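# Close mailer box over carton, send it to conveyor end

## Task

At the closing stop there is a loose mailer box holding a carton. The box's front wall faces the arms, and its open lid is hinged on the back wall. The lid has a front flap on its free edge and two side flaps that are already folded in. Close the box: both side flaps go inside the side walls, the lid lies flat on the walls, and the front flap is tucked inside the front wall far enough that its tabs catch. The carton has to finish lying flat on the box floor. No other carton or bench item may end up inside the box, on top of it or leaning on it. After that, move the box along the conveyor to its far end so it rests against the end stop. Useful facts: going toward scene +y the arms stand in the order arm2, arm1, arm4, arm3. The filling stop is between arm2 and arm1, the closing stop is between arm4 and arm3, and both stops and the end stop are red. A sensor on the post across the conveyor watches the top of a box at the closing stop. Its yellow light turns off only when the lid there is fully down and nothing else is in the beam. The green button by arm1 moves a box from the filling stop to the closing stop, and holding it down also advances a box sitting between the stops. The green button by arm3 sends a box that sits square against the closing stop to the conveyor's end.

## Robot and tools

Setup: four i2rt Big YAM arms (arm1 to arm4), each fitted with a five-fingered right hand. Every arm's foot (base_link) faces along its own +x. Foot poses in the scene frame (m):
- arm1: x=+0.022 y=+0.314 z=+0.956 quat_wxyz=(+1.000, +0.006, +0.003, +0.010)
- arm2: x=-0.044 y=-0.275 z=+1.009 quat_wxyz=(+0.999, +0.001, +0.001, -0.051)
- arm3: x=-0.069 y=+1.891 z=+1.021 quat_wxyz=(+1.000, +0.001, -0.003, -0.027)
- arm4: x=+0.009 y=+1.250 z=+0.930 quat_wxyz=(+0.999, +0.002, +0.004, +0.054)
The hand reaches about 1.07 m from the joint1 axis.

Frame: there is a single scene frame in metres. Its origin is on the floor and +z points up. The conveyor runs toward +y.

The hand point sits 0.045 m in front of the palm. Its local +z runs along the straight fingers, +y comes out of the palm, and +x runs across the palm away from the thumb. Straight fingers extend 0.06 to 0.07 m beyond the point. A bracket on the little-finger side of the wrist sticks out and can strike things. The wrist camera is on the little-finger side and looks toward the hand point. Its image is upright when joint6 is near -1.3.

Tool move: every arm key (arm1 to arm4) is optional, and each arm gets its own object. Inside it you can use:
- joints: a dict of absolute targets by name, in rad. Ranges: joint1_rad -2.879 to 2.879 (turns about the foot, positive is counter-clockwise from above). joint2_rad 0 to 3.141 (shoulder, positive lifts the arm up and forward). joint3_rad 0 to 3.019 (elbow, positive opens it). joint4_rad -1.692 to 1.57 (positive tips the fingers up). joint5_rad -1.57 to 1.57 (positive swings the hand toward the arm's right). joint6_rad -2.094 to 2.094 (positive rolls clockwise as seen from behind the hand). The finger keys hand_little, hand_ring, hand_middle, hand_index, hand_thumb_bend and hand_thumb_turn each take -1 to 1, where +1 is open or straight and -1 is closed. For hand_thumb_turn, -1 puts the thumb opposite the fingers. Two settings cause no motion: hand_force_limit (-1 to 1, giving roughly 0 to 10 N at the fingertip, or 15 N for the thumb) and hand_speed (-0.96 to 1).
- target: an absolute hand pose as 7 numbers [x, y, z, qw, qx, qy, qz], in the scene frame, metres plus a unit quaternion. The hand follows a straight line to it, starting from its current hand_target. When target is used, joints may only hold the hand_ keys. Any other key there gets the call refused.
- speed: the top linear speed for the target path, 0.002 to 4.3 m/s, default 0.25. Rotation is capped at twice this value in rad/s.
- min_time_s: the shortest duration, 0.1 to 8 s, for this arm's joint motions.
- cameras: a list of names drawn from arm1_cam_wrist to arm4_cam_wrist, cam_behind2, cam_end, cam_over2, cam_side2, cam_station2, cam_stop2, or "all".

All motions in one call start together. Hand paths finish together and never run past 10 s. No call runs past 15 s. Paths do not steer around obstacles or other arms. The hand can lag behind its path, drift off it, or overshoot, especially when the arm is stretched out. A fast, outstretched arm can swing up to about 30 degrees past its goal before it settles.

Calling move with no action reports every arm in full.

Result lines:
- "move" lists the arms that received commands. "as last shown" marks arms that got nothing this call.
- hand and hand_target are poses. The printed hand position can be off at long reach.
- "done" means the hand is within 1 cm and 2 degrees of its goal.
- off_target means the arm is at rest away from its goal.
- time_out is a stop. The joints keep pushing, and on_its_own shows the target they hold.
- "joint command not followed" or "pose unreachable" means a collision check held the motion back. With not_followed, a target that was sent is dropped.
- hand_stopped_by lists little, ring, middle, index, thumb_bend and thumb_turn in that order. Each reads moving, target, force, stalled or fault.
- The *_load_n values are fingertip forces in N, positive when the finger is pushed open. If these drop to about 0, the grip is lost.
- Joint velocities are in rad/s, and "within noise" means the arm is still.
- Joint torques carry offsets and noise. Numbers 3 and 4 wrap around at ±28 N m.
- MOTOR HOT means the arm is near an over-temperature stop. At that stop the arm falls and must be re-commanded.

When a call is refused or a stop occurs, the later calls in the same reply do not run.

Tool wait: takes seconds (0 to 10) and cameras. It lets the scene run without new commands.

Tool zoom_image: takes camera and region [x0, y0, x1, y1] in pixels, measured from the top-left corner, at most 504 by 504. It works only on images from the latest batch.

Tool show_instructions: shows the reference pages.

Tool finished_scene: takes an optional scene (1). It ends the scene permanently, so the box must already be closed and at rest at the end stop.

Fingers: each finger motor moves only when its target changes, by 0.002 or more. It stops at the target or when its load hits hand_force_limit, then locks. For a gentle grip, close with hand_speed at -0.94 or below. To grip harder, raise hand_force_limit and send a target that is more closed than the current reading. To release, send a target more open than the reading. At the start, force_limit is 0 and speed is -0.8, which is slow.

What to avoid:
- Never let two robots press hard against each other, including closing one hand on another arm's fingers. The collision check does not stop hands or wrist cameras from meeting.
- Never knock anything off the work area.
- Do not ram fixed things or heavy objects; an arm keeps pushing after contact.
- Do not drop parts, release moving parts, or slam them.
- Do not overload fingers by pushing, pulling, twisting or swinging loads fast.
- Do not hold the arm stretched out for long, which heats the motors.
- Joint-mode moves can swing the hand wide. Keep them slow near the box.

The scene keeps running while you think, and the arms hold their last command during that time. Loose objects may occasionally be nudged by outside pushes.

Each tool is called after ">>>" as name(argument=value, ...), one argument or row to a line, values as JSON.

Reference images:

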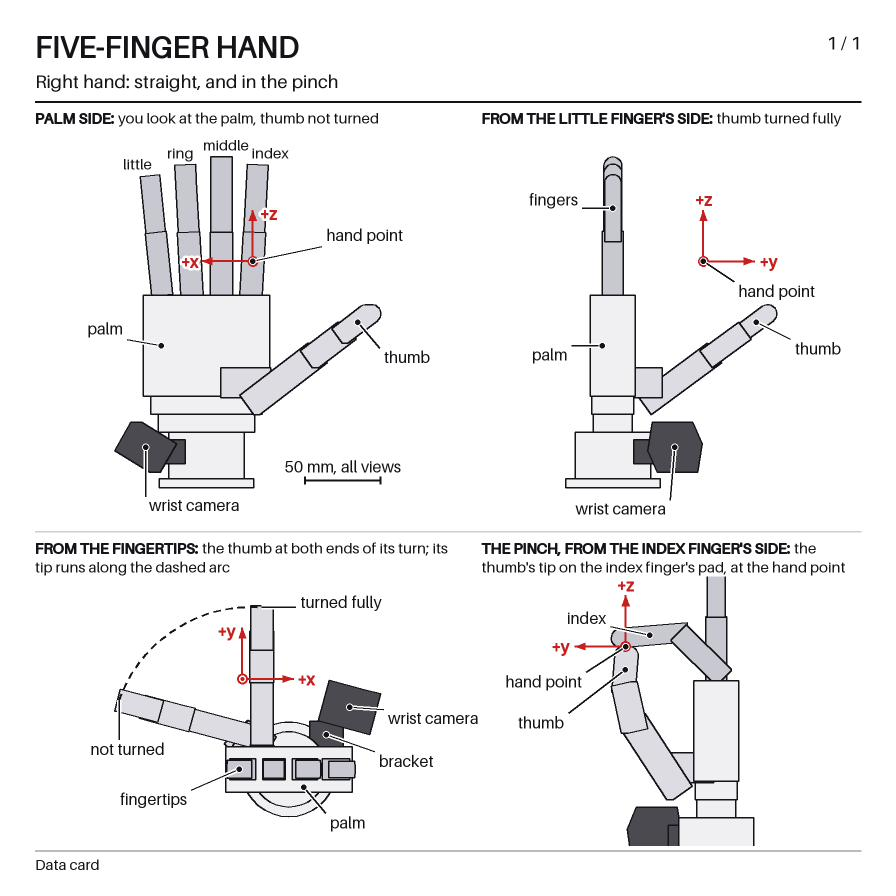

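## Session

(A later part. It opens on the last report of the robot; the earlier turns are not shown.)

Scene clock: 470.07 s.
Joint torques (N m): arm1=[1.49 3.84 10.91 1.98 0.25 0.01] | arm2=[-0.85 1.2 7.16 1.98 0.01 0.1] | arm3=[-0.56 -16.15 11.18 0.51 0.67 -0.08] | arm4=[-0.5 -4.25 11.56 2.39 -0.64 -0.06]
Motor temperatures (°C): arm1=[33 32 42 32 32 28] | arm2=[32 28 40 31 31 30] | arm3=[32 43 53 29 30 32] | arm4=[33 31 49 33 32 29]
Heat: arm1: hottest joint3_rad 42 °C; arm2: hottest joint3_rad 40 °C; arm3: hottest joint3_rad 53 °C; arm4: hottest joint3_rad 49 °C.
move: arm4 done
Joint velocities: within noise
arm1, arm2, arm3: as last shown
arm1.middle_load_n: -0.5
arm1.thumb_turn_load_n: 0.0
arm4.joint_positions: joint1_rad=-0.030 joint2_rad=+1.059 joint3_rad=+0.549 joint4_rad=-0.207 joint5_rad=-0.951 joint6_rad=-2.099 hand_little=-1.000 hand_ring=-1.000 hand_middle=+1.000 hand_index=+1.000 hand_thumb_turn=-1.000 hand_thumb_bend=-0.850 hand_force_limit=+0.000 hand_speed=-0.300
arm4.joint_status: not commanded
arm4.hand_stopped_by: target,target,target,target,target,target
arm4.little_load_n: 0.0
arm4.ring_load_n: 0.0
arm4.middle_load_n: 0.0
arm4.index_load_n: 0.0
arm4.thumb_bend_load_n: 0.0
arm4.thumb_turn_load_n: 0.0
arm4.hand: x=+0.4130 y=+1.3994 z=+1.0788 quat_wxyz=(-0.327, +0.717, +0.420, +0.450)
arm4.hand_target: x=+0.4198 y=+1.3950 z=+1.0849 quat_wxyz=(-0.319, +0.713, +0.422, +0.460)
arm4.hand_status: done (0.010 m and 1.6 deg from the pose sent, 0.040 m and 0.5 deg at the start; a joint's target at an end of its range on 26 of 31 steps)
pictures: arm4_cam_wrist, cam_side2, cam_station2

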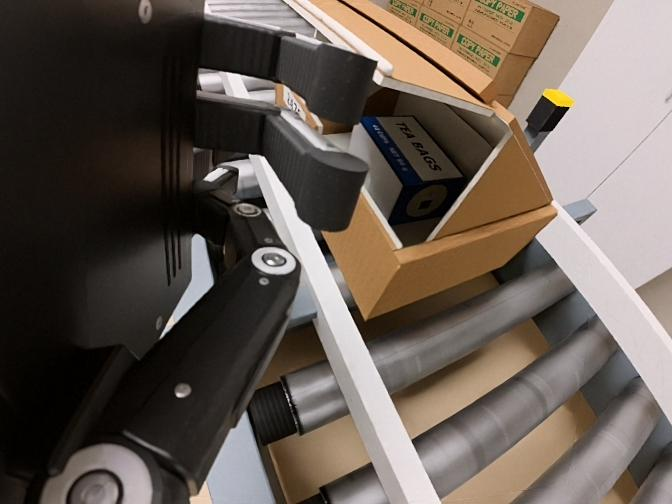

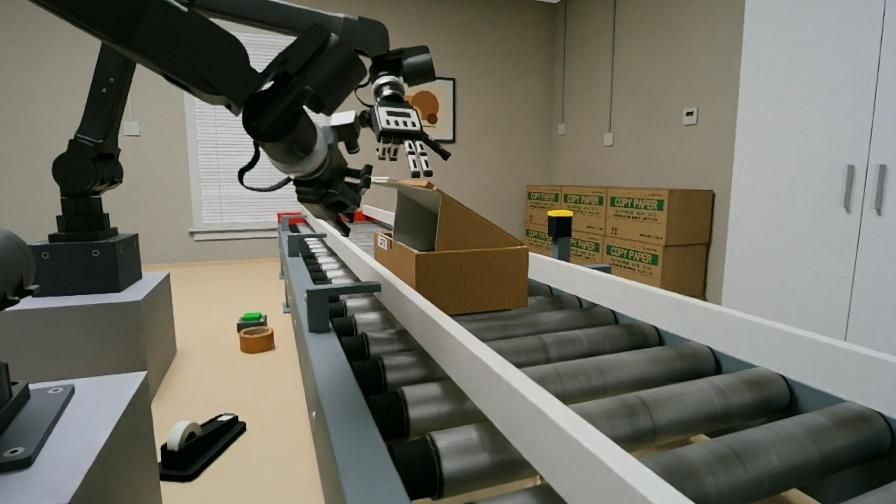

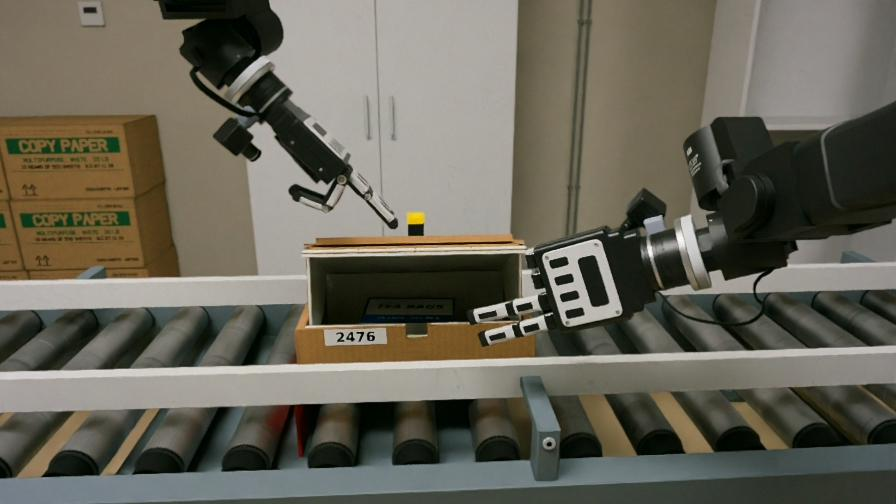

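>>> move(
  arm4={"target": [0.42, 1.395, 1.112, -0.319, 0.712, 0.423, 0.460], "speed": 0.1},
)

>>> move(
  arm4={"target": [0.475, 1.395, 1.108, -0.319, 0.712, 0.423, 0.460], "speed": 0.1},
  cameras=["cam_side2", "cam_station2", "arm4_cam_wrist"],
)

Scene clock: 474.13 s.
Joint torques (N m): arm1=[1.49 3.84 10.92 1.96 0.25 0.01] | arm2=[-0.62 2.37 7.41 1.73 0 0] | arm3=[-0.62 -16.21 11.19 0.51 0.67 -0.08] | arm4=[-0.56 -4.25 16.2 1.32 -0.64 -0.06]
Motor temperatures (°C): arm1=[33 32 42 32 32 28] | arm2=[32 28 40 31 31 30] | arm3=[32 43 53 29 30 32] | arm4=[33 31 50 33 32 29]
Heat: arm1: hottest joint3_rad 42 °C; arm2: hottest joint3_rad 40 °C; arm3: hottest joint3_rad 53 °C; arm4: hottest joint3_rad 50 °C.
move: arm4 off_target
Joint velocities: arm1=[-0.005 0.005 -0.012 0.002 0.022 0.183] | arm2=[within noise] | arm3=[within noise] | arm4=[within noise]
arm1, arm2, arm3: as last shown
arm1.middle_load_n: 0.0
arm3.little_load_n: -0.5
arm4.joint_positions: joint1_rad=-0.030 joint2_rad=+1.014 joint3_rad=+0.549 joint4_rad=-0.280 joint5_rad=-0.952 joint6_rad=-2.099 hand_little=-1.000 hand_ring=-1.000 hand_middle=+1.000 hand_index=+1.000 hand_thumb_turn=-1.000 hand_thumb_bend=-0.850 hand_force_limit=+0.000 hand_speed=-0.300
arm4.joint_status: not commanded
arm4.hand_stopped_by: target,target,target,target,target,target
arm4.little_load_n: 0.0
arm4.ring_load_n: 0.0
arm4.middle_load_n: 0.0
arm4.index_load_n: 0.0
arm4.thumb_bend_load_n: 0.0
arm4.thumb_turn_load_n: 0.0
arm4.hand: x=+0.4003 y=+1.3985 z=+1.0830 quat_wxyz=(-0.332, +0.724, +0.416, +0.439)
arm4.hand_target: x=+0.4184 y=+1.3948 z=+1.1121 quat_wxyz=(-0.319, +0.713, +0.422, +0.461)
arm4.hand_status: off_target (0.035 m and 3.2 deg from the pose sent, 0.034 m and 1.6 deg at the start; a joint's target at an end of its range on 24 of 29 steps)
pictures: none

Scene clock: 475.23 s.
Joint torques (N m): arm1=[1.55 3.9 10.91 1.98 0.25 0.01] | arm2=[-0.91 1.85 7.45 2.09 0.03 0.03] | arm3=[-0.56 -16.15 11.19 0.51 0.67 -0.08] | arm4=[-0.32 -5.89 15.68 2.44 -0.61 -0.06]
Motor temperatures (°C): arm1=[33 32 42 32 32 28] | arm2=[32 28 40 31 31 30] | arm3=[32 43 53 29 30 32] | arm4=[33 31 50 33 32 29]
Heat: arm1: hottest joint3_rad 42 °C; arm2: hottest joint3_rad 40 °C; arm3: hottest joint3_rad 53 °C; arm4: hottest joint3_rad 50 °C.
move: arm4 off_target
Joint velocities: within noise
arm1.joint_positions: joint1_rad=-0.025 joint2_rad=+0.634 joint3_rad=+1.383 joint4_rad=-1.230 joint5_rad=-0.017 joint6_rad=-1.093 hand_little=+1.000 hand_ring=+1.000 hand_middle=+1.000 hand_index=+1.000 hand_thumb_turn=+1.000 hand_thumb_bend=+1.000 hand_force_limit=+0.000 hand_speed=-0.800
arm1.joint_status: not commanded
arm1.hand_stopped_by: target,target,target,target,target,target
arm1.little_load_n: 0.0
arm1.ring_load_n: 0.0
arm1.middle_load_n: 0.0
arm1.index_load_n: 0.0
arm1.thumb_bend_load_n: 0.0
arm1.thumb_turn_load_n: 0.0
arm1.hand: x=+0.2744 y=+0.2702 z=+1.4500 quat_wxyz=(-0.133, +0.832, -0.204, +0.498)
arm1.hand_target: x=+0.2737 y=+0.2701 z=+1.4626 quat_wxyz=(-0.136, +0.825, -0.202, +0.510)
arm1.hand_status: not commanded
arm2.joint_positions: joint1_rad=-0.037 joint2_rad=+0.598 joint3_rad=+1.420 joint4_rad=-1.348 joint5_rad=-0.058 joint6_rad=-1.135 hand_little=+1.000 hand_ring=+1.000 hand_middle=+1.000 hand_index=+1.000 hand_thumb_turn=+1.000 hand_thumb_bend=+1.000 hand_force_limit=+0.000 hand_speed=-0.800
arm2.joint_status: not commanded
arm2.hand_stopped_by: target,target,target,target,target,target
arm2.little_load_n: 0.0
arm2.ring_load_n: -0.5
arm2.middle_load_n: 0.0
arm2.index_load_n: 0.0
arm2.thumb_bend_load_n: 0.0
arm2.thumb_turn_load_n: 0.0
arm2.hand: x=+0.1645 y=-0.3360 z=+1.5061 quat_wxyz=(-0.099, +0.835, -0.233, +0.488)
arm2.hand_target: x=+0.1635 y=-0.3359 z=+1.5152 quat_wxyz=(-0.100, +0.830, -0.231, +0.498)
arm2.hand_status: not commanded
arm3: as last shown
arm3.little_load_n: 0.0
arm3.thumb_turn_load_n: -0.5
arm4.joint_positions: joint1_rad=-0.042 joint2_rad=+1.177 joint3_rad=+0.660 joint4_rad=-0.240 joint5_rad=-0.957 joint6_rad=-2.099 hand_little=-1.000 hand_ring=-1.000 hand_middle=+1.000 hand_index=+1.000 hand_thumb_turn=-1.000 hand_thumb_bend=-0.850 hand_force_limit=+0.000 hand_speed=-0.300
arm4.joint_status: not commanded
arm4.hand_stopped_by: target,target,target,target,target,target
arm4.little_load_n: 0.0
arm4.ring_load_n: 0.0
arm4.middle_load_n: 0.0
arm4.index_load_n: 0.0
arm4.thumb_bend_load_n: 0.0
arm4.thumb_turn_load_n: 0.0
arm4.hand: x=+0.4502 y=+1.3976 z=+1.0822 quat_wxyz=(-0.333, +0.727, +0.411, +0.437)
arm4.hand_target: x=+0.4729 y=+1.3947 z=+1.1087 quat_wxyz=(-0.319, +0.713, +0.420, +0.462)
arm4.hand_status: off_target (0.036 m and 3.8 deg from the pose sent, 0.079 m and 3.2 deg at the start; a joint's target at an end of its range on 33 of 33 steps)
pictures: arm4_cam_wrist, cam_side2, cam_station2

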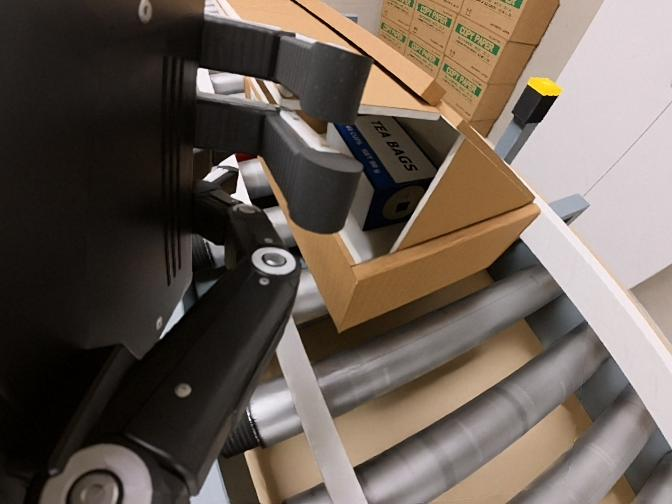

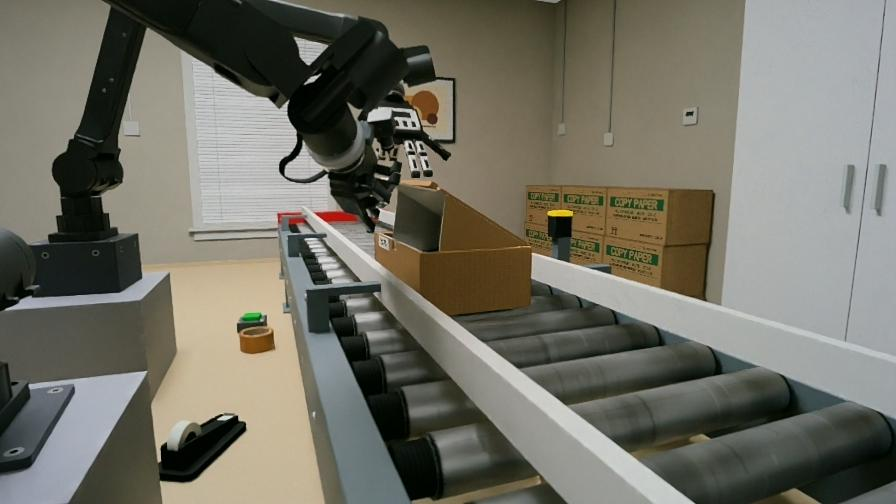

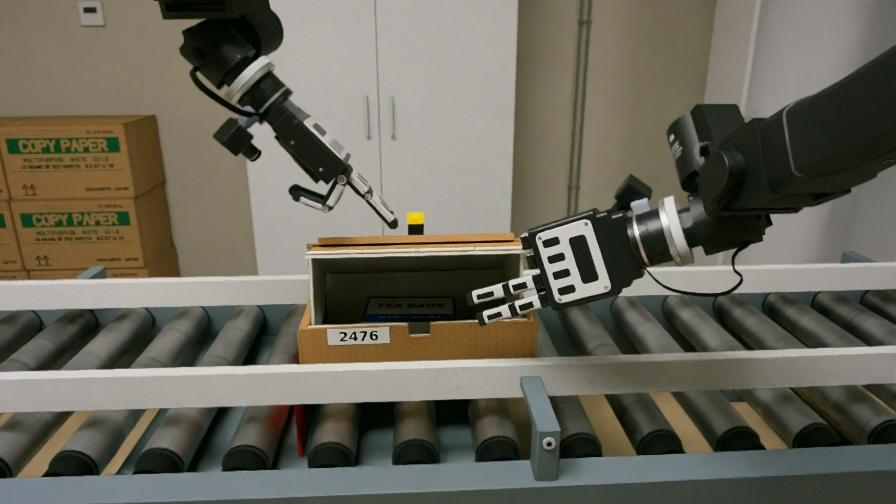

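>>> move(
  arm4={"target": [0.465, 1.395, 1.140, -0.319, 0.712, 0.423, 0.460], "speed": 0.1},
  cameras=["cam_side2", "cam_station2", "arm4_cam_wrist"],
)

Scene clock: 479.00 s.
Joint torques (N m): arm1=[1.55 3.9 10.91 1.96 0.25 0.01] | arm2=[-0.62 1.9 7.24 1.77 -0.01 0.03] | arm3=[-0.56 -16.15 11.17 0.53 0.67 -0.08] | arm4=[-0.15 -5.71 15.84 1.33 -0.57 -0.06]
Motor temperatures (°C): arm1=[33 32 42 32 32 28] | arm2=[32 28 40 31 31 30] | arm3=[32 43 53 29 30 32] | arm4=[33 31 50 33 32 29]
Heat: arm1: hottest joint3_rad 42 °C; arm2: hottest joint3_rad 40 °C; arm3: hottest joint3_rad 53 °C; arm4: hottest joint3_rad 50 °C.
move: arm4 off_target
Joint velocities: within noise
arm1, arm2, arm3: as last shown
arm3.thumb_turn_load_n: 0.0
arm4.joint_positions: joint1_rad=-0.042 joint2_rad=+1.115 joint3_rad=+0.704 joint4_rad=-0.322 joint5_rad=-0.957 joint6_rad=-2.099 hand_little=-1.000 hand_ring=-1.000 hand_middle=+1.000 hand_index=+1.000 hand_thumb_turn=-1.000 hand_thumb_bend=-0.850 hand_force_limit=+0.000 hand_speed=-0.300
arm4.joint_status: not commanded
arm4.hand_stopped_by: target,target,target,target,target,target
arm4.little_load_n: 0.0
arm4.ring_load_n: 0.0
arm4.middle_load_n: 0.0
arm4.index_load_n: 0.0
arm4.thumb_bend_load_n: 0.0
arm4.thumb_turn_load_n: 0.0
arm4.hand: x=+0.4491 y=+1.3974 z=+1.1166 quat_wxyz=(-0.329, +0.722, +0.414, +0.446)
arm4.hand_target: x=+0.4638 y=+1.3949 z=+1.1401 quat_wxyz=(-0.319, +0.713, +0.420, +0.462)
arm4.hand_status: off_target (0.028 m and 2.5 deg from the pose sent, 0.060 m and 3.9 deg at the start; a joint's target at an end of its range on 31 of 31 steps)
pictures: arm4_cam_wrist, cam_side2, cam_station2

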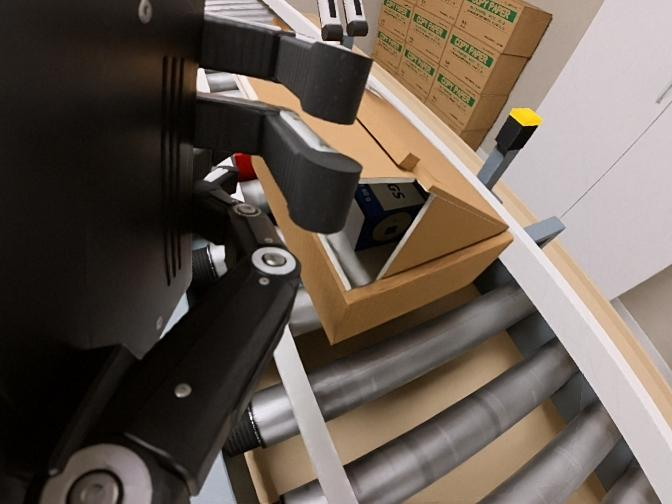

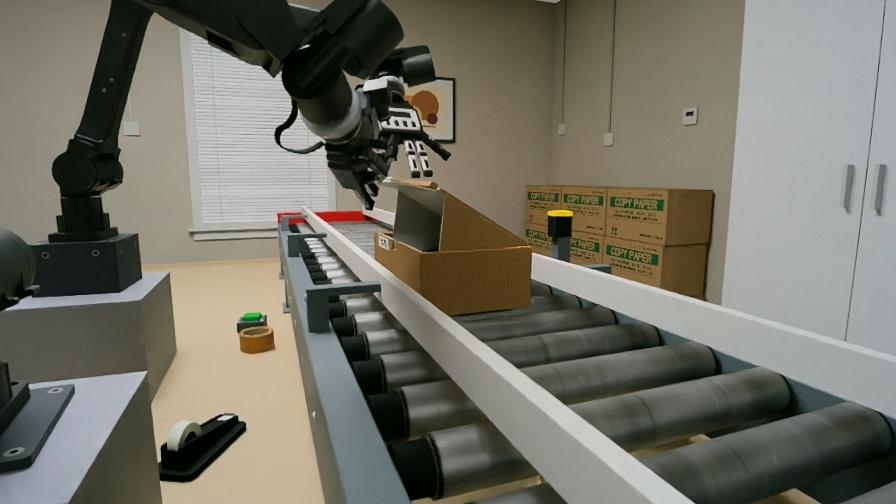

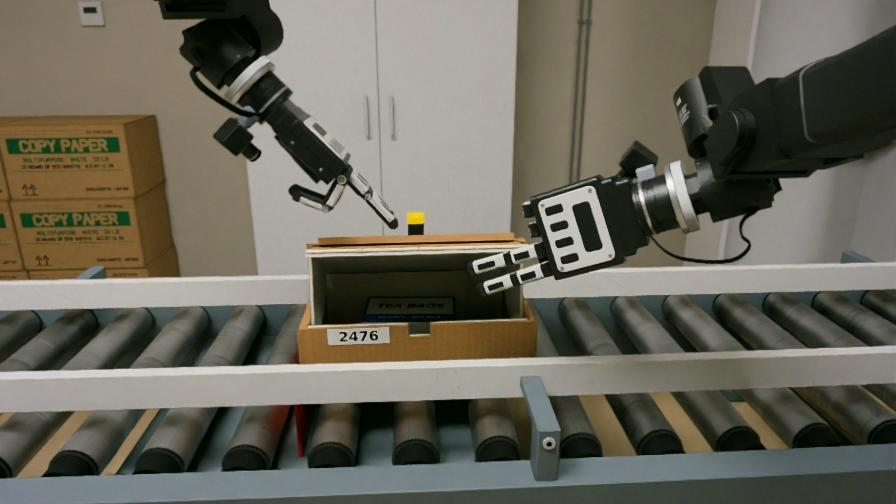

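>>> move(
  arm4={"target": [0.515, 1.395, 1.130, -0.319, 0.713, 0.421, 0.460], "speed": 0.08},
  cameras=["cam_side2", "cam_station2", "arm4_cam_wrist", "cam_behind2"],
)

>>> zoom_image(
  camera="cam_side2",
  region=[330, 120, 540, 320],
)

Scene clock: 484.00 s.
Joint torques (N m): arm1=[1.49 3.9 10.92 1.96 0.25 0.01] | arm2=[-0.5 1.9 7.36 1.99 -0.05 0.03] | arm3=[-0.56 -16.15 11.18 0.5 0.67 -0.08] | arm4=[-0.21 -7.3 16.03 2.33 -0.59 -0.05]
Motor temperatures (°C): arm1=[33 32 42 32 32 28] | arm2=[32 28 40 31 31 30] | arm3=[32 43 54 29 30 32] | arm4=[33 31 50 33 32 29]
Heat: arm1: hottest joint3_rad 42 °C; arm2: hottest joint3_rad 40 °C; arm3: hottest joint3_rad 54 °C; arm4: hottest joint3_rad 50 °C.
move: arm4 off_target
Joint velocities: within noise
arm1, arm2: as last shown
arm2.ring_load_n: 0.0
arm3.joint_positions: joint1_rad=-0.222 joint2_rad=+1.921 joint3_rad=+1.693 joint4_rad=-1.101 joint5_rad=+0.749 joint6_rad=+1.191 hand_little=-1.000 hand_ring=-1.000 hand_middle=+1.000 hand_index=+1.000 hand_thumb_turn=+1.000 hand_thumb_bend=+1.000 hand_force_limit=+0.000 hand_speed=+0.000
arm3.joint_status: not commanded
arm3.hand_stopped_by: target,target,target,target,target,target
arm3.little_load_n: 0.0
arm3.ring_load_n: 0.0
arm3.middle_load_n: 0.0
arm3.index_load_n: 0.0
arm3.thumb_bend_load_n: 0.0
arm3.thumb_turn_load_n: 0.0
arm3.hand: x=+0.5389 y=+1.6313 z=+1.1468 quat_wxyz=(+0.008, +0.003, -0.926, +0.379)
arm3.hand_target: x=+0.5494 y=+1.6253 z=+1.1600 quat_wxyz=(+0.000, +0.000, -0.924, +0.383)
arm3.hand_status: not commanded
arm4.joint_positions: joint1_rad=-0.047 joint2_rad=+1.260 joint3_rad=+0.792 joint4_rad=-0.290 joint5_rad=-0.960 joint6_rad=-2.099 hand_little=-1.000 hand_ring=-1.000 hand_middle=+1.000 hand_index=+1.000 hand_thumb_turn=-1.000 hand_thumb_bend=-0.850 hand_force_limit=+0.000 hand_speed=-0.300
arm4.joint_status: not commanded
arm4.hand_stopped_by: target,target,target,target,target,target
arm4.little_load_n: 0.0
arm4.ring_load_n: 0.0
arm4.middle_load_n: 0.0
arm4.index_load_n: 0.0
arm4.thumb_bend_load_n: 0.0
arm4.thumb_turn_load_n: 0.0
arm4.hand: x=+0.4910 y=+1.3983 z=+1.1043 quat_wxyz=(-0.334, +0.728, +0.409, +0.438)
arm4.hand_target: x=+0.5130 y=+1.3948 z=+1.1305 quat_wxyz=(-0.319, +0.714, +0.418, +0.462)
arm4.hand_status: off_target (0.035 m and 3.8 deg from the pose sent, 0.067 m and 2.4 deg at the start; a joint's target at an end of its range on 36 of 36 steps)
pictures: arm4_cam_wrist, cam_behind2, cam_side2, cam_station2

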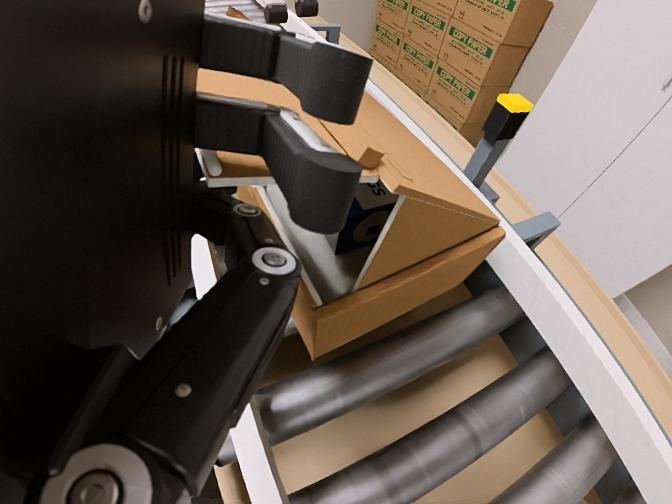

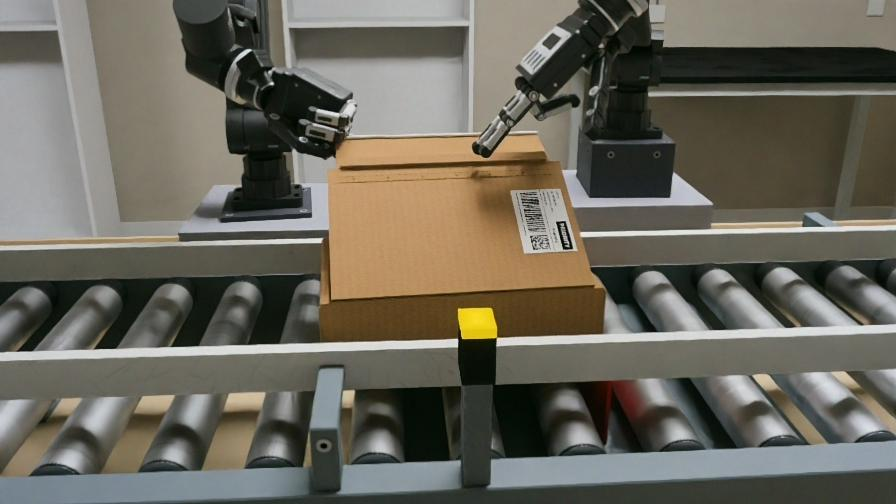

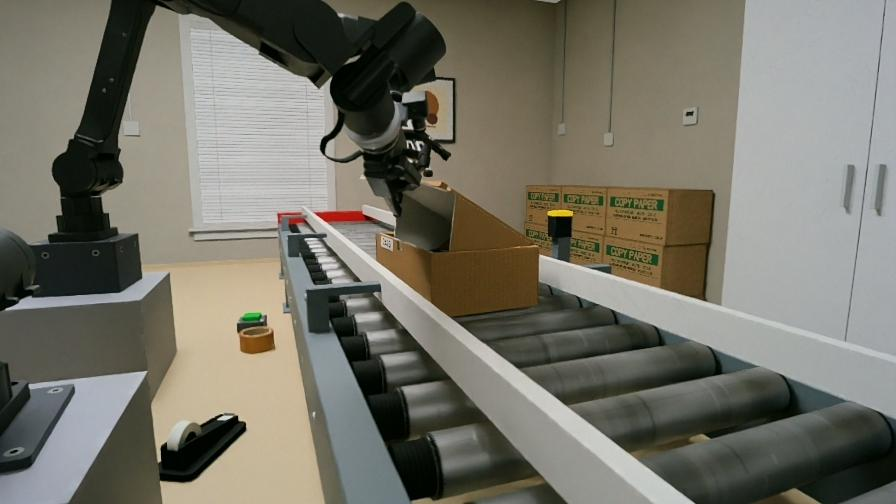

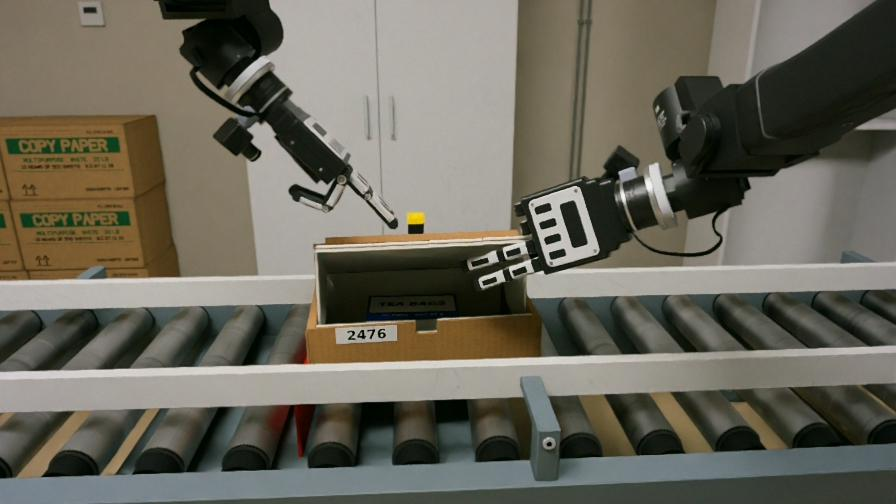

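Scaled by 2.400 from the camera's image (finer frame: 1280x720).

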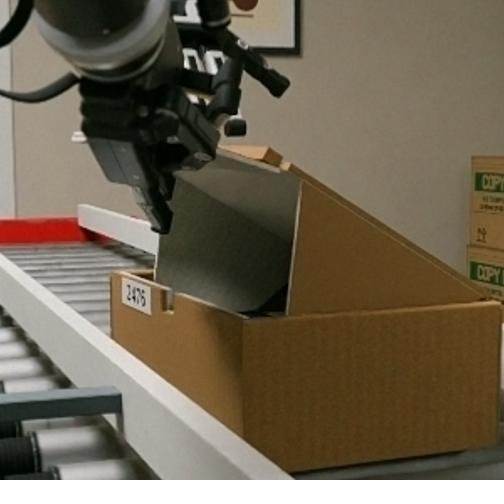

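>>> move(
  arm4={"target": [0.505, 1.395, 1.20, -0.319, 0.714, 0.418, 0.462], "speed": 0.08},
  cameras=["cam_side2", "cam_station2", "arm4_cam_wrist", "cam_behind2", "cam_over2"],
)

>>> zoom_image(
  camera="cam_side2",
  region=[330, 120, 540, 320],
)

Scene clock: 488.80 s.
Joint torques (N m): arm1=[1.55 3.84 10.91 1.96 0.25 0.01] | arm2=[-1.2 2.2 7.2 2.03 -0.03 0.06] | arm3=[-0.62 -16.21 11.02 0.51 0.61 -0.08] | arm4=[-0.15 -8.29 17.88 1.44 -0.61 -0.03]
Motor temperatures (°C): arm1=[33 32 42 32 32 28] | arm2=[32 28 40 31 31 30] | arm3=[32 43 54 29 30 32] | arm4=[33 31 50 33 32 29]
Heat: arm1: hottest joint3_rad 42 °C; arm2: hottest joint3_rad 40 °C; arm3: hottest joint3_rad 54 °C; arm4: hottest joint3_rad 50 °C.
move: arm4 off_target
Joint velocities: within noise
arm1, arm2, arm3: as last shown
arm3.joint_positions: joint1_rad=-0.222 joint2_rad=+1.921 joint3_rad=+1.696 joint4_rad=-1.101 joint5_rad=+0.750 joint6_rad=+1.191 hand_little=-1.000 hand_ring=-1.000 hand_middle=+1.000 hand_index=+1.000 hand_thumb_turn=+1.000 hand_thumb_bend=+1.000 hand_force_limit=+0.000 hand_speed=+0.000
arm3.middle_load_n: 0.5
arm3.hand: x=+0.5397 y=+1.6310 z=+1.1481 quat_wxyz=(+0.007, +0.002, -0.925, +0.380)
arm3.hand_target: x=+0.5495 y=+1.6253 z=+1.1601 quat_wxyz=(-0.001, +0.000, -0.924, +0.383)
arm4.joint_positions: joint1_rad=-0.047 joint2_rad=+1.183 joint3_rad=+0.893 joint4_rad=-0.476 joint5_rad=-0.958 joint6_rad=-2.099 hand_little=-1.000 hand_ring=-1.000 hand_middle=+1.000 hand_index=+1.000 hand_thumb_turn=-1.000 hand_thumb_bend=-0.850 hand_force_limit=+0.000 hand_speed=-0.300
arm4.joint_status: not commanded
arm4.hand_stopped_by: target,target,target,target,target,target
arm4.little_load_n: 0.0
arm4.ring_load_n: 0.0
arm4.middle_load_n: 0.0
arm4.index_load_n: 0.0
arm4.thumb_bend_load_n: 0.0
arm4.thumb_turn_load_n: 0.0
arm4.hand: x=+0.4861 y=+1.3975 z=+1.1606 quat_wxyz=(-0.334, +0.730, +0.408, +0.435)
arm4.hand_target: x=+0.5025 y=+1.3947 z=+1.2001 quat_wxyz=(-0.319, +0.714, +0.418, +0.462)
arm4.hand_status: off_target (0.044 m and 4.2 deg from the pose sent, 0.097 m and 3.8 deg at the start; a joint's target at an end of its range on 2 of 42 steps)
pictures: arm4_cam_wrist, cam_behind2, cam_over2, cam_side2, cam_station2

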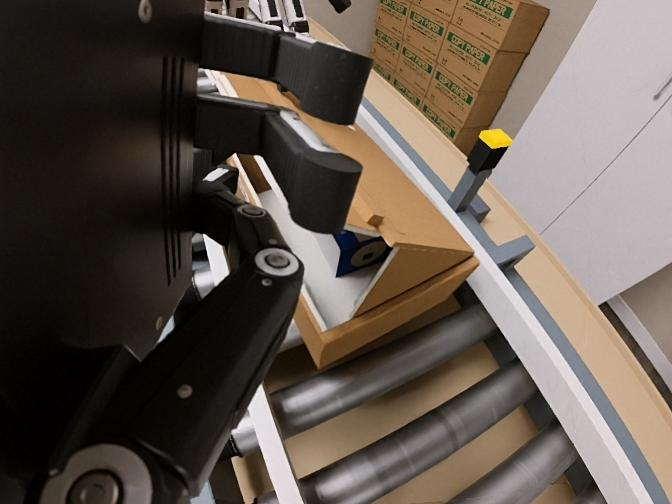

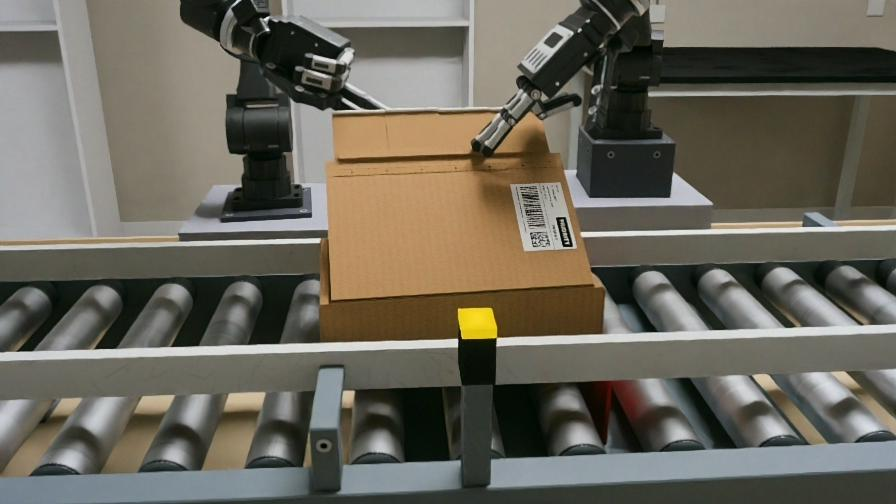

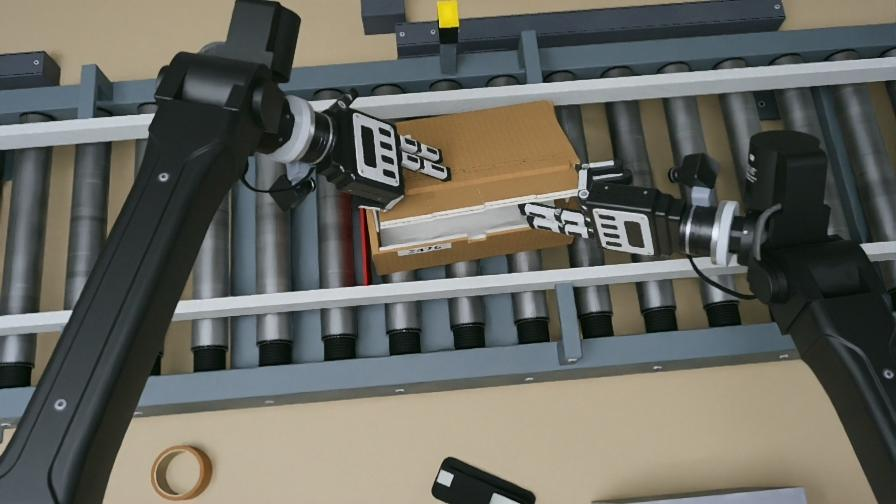

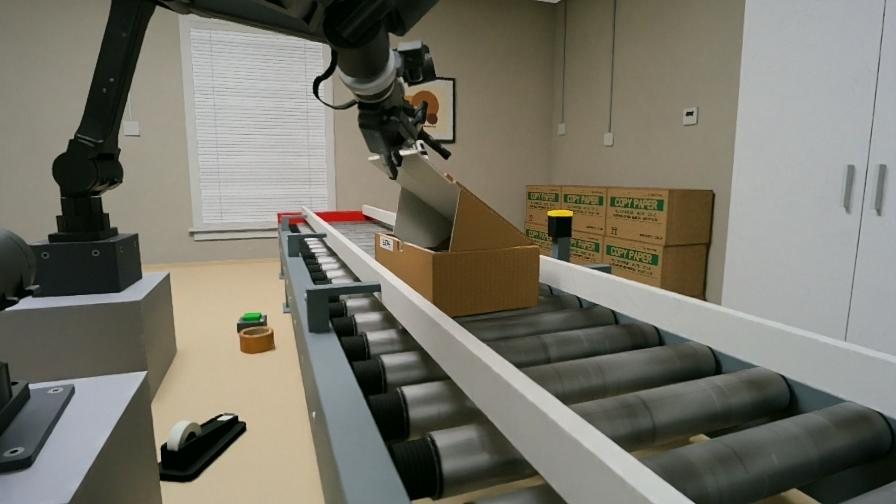

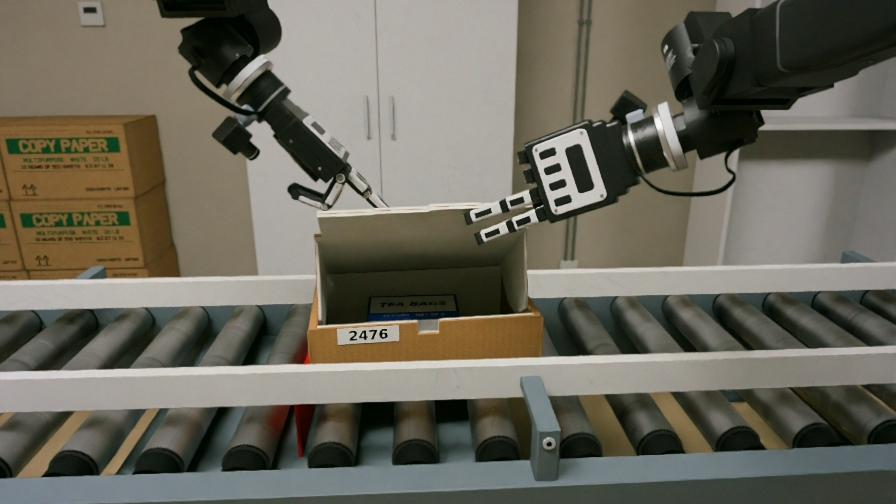

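Scaled by 2.400 from the camera's image (finer frame: 1280x720).

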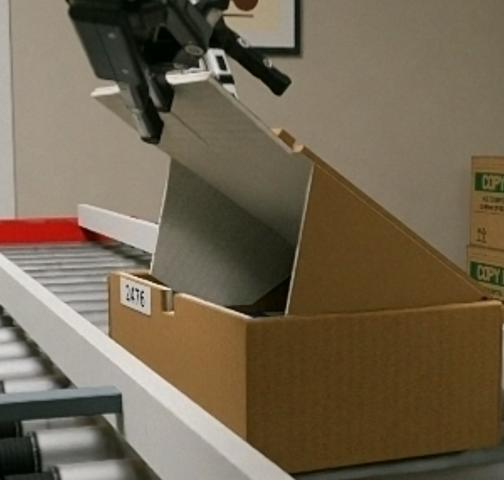

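>>> move(
  arm4={"target": [0.50, 1.395, 1.155, -0.319, 0.714, 0.418, 0.462], "speed": 0.1},
)

>>> move(
  arm4={"target": [0.38, 1.39, 1.155, -0.319, 0.714, 0.418, 0.462], "speed": 0.15},
  cameras=["cam_side2", "cam_station2", "cam_over2"],
)

Scene clock: 535.07 s.
Joint torques (N m): arm1=[1.49 3.84 10.92 1.96 0.25 0.01] | arm2=[-0.91 1.61 7.27 1.68 0.04 0.04] | arm3=[-1.08 -16.09 10.36 0.54 0.62 -0.08] | arm4=[-0.03 -6.83 10.5 2.63 -0.59 -0.04]
Motor temperatures (°C): arm1=[33 32 42 32 32 28] | arm2=[32 28 41 31 31 30] | arm3=[31 43 49 29 30 32] | arm4=[33 32 55 33 32 29]
Heat: arm1: hottest joint3_rad 42 °C; arm2: hottest joint3_rad 41 °C; arm3: hottest joint3_rad 49 °C; arm4: hottest joint3_rad 55 °C.
move: arm4 done
Joint velocities: within noise
arm1, arm2, arm3: as last shown
arm3.joint_positions: joint1_rad=-0.220 joint2_rad=+1.921 joint3_rad=+1.704 joint4_rad=-1.101 joint5_rad=+0.750 joint6_rad=+1.191 hand_little=-1.000 hand_ring=-1.000 hand_middle=+1.000 hand_index=+1.000 hand_thumb_turn=+1.000 hand_thumb_bend=+1.000 hand_force_limit=+0.000 hand_speed=+0.000
arm3.middle_load_n: 0.0
arm3.hand: x=+0.5431 y=+1.6315 z=+1.1520 quat_wxyz=(+0.003, +0.002, -0.925, +0.381)
arm3.hand_target: x=+0.5494 y=+1.6253 z=+1.1602 quat_wxyz=(-0.001, +0.000, -0.924, +0.383)
arm4.joint_positions: joint1_rad=-0.047 joint2_rad=+1.195 joint3_rad=+0.874 joint4_rad=-0.375 joint5_rad=-0.958 joint6_rad=-2.099 hand_little=-1.000 hand_ring=-1.000 hand_middle=+1.000 hand_index=+1.000 hand_thumb_turn=-1.000 hand_thumb_bend=-0.850 hand_force_limit=+0.000 hand_speed=-0.300
arm4.joint_status: not commanded
arm4.hand_stopped_by: target,target,target,target,target,target
arm4.little_load_n: 0.5
arm4.ring_load_n: 0.0
arm4.middle_load_n: 0.0
arm4.index_load_n: -0.5
arm4.thumb_bend_load_n: 0.0
arm4.thumb_turn_load_n: 0.0
arm4.hand: x=+0.4983 y=+1.3981 z=+1.1632 quat_wxyz=(-0.321, +0.714, +0.418, +0.461)
arm4.hand_target: x=+0.4998 y=+1.3950 z=+1.1551 quat_wxyz=(-0.319, +0.714, +0.418, +0.462)
arm4.hand_status: done (0.009 m and 0.3 deg from the pose sent, 0.015 m and 4.2 deg at the start; a joint's target at an end of its range on 7 of 29 steps)
pictures: none

Scene clock: 536.50 s.
Joint torques (N m): arm1=[1.49 3.84 10.91 1.96 0.25 0.01] | arm2=[-0.56 1.44 7.34 1.89 0.07 0.05] | arm3=[-0.73 -16.15 10.35 0.54 0.63 -0.08] | arm4=[0.5 -1.67 10.61 1.42 -0.41 0.02]
Motor temperatures (°C): arm1=[33 32 42 32 32 28] | arm2=[32 28 41 31 31 30] | arm3=[31 43 49 29 30 32] | arm4=[33 32 55 33 32 29]
Heat: arm1: hottest joint3_rad 42 °C; arm2: hottest joint3_rad 41 °C; arm3: hottest joint3_rad 49 °C; arm4: hottest joint3_rad 55 °C.
move: arm4 off_target
Joint velocities: within noise
arm1, arm2, arm3: as last shown
arm4.joint_positions: joint1_rad=-0.047 joint2_rad=+0.820 joint3_rad=+0.641 joint4_rad=-0.482 joint5_rad=-0.958 joint6_rad=-2.099 hand_little=-1.000 hand_ring=-1.000 hand_middle=+1.000 hand_index=+1.000 hand_thumb_turn=-1.000 hand_thumb_bend=-0.850 hand_force_limit=+0.000 hand_speed=-0.300
arm4.joint_status: not commanded
arm4.hand_stopped_by: target,target,target,target,target,target
arm4.little_load_n: 0.0
arm4.ring_load_n: 0.0
arm4.middle_load_n: 0.0
arm4.index_load_n: 0.5
arm4.thumb_bend_load_n: 0.0
arm4.thumb_turn_load_n: 0.0
arm4.hand: x=+0.3841 y=+1.3913 z=+1.1687 quat_wxyz=(-0.315, +0.706, +0.423, +0.473)
arm4.hand_target: x=+0.3799 y=+1.3901 z=+1.1553 quat_wxyz=(-0.319, +0.714, +0.418, +0.462)
arm4.hand_status: off_target (0.014 m and 1.8 deg from the pose sent, 0.119 m and 0.3 deg at the start)
pictures: cam_over2, cam_side2, cam_station2

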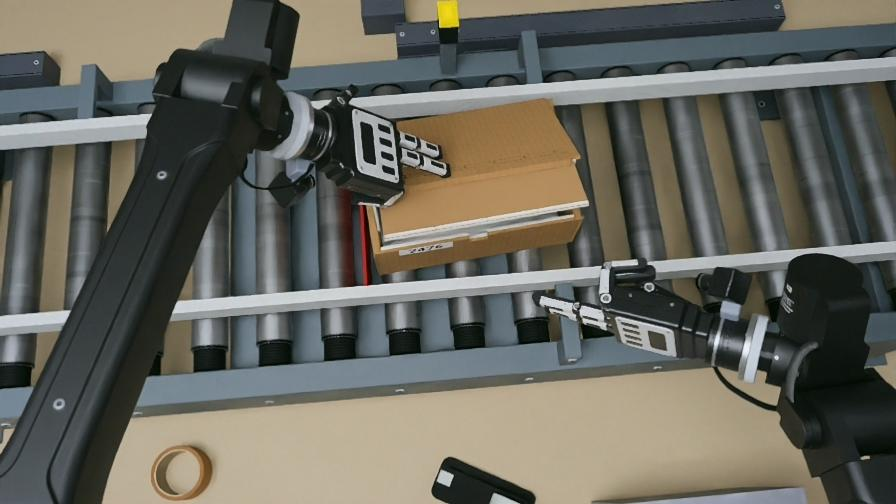

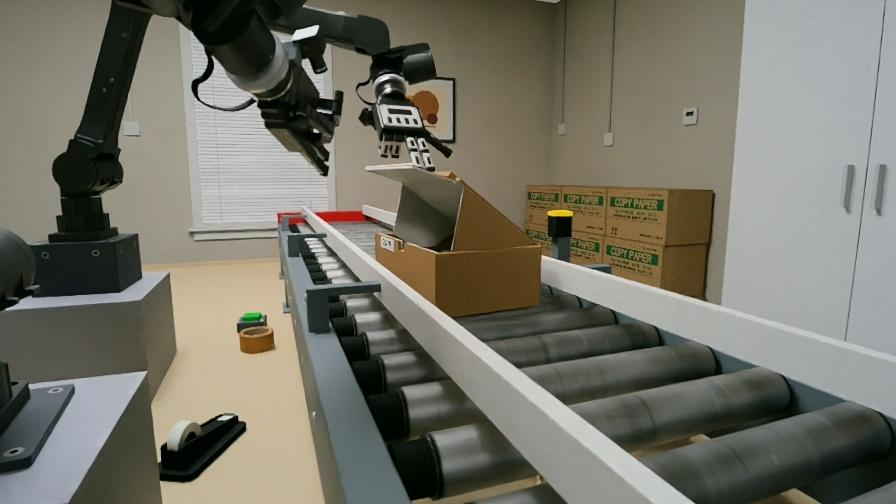

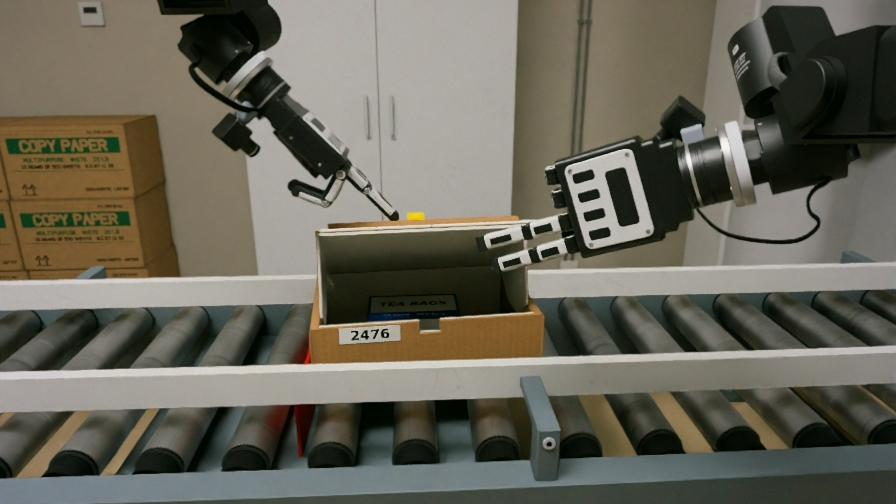

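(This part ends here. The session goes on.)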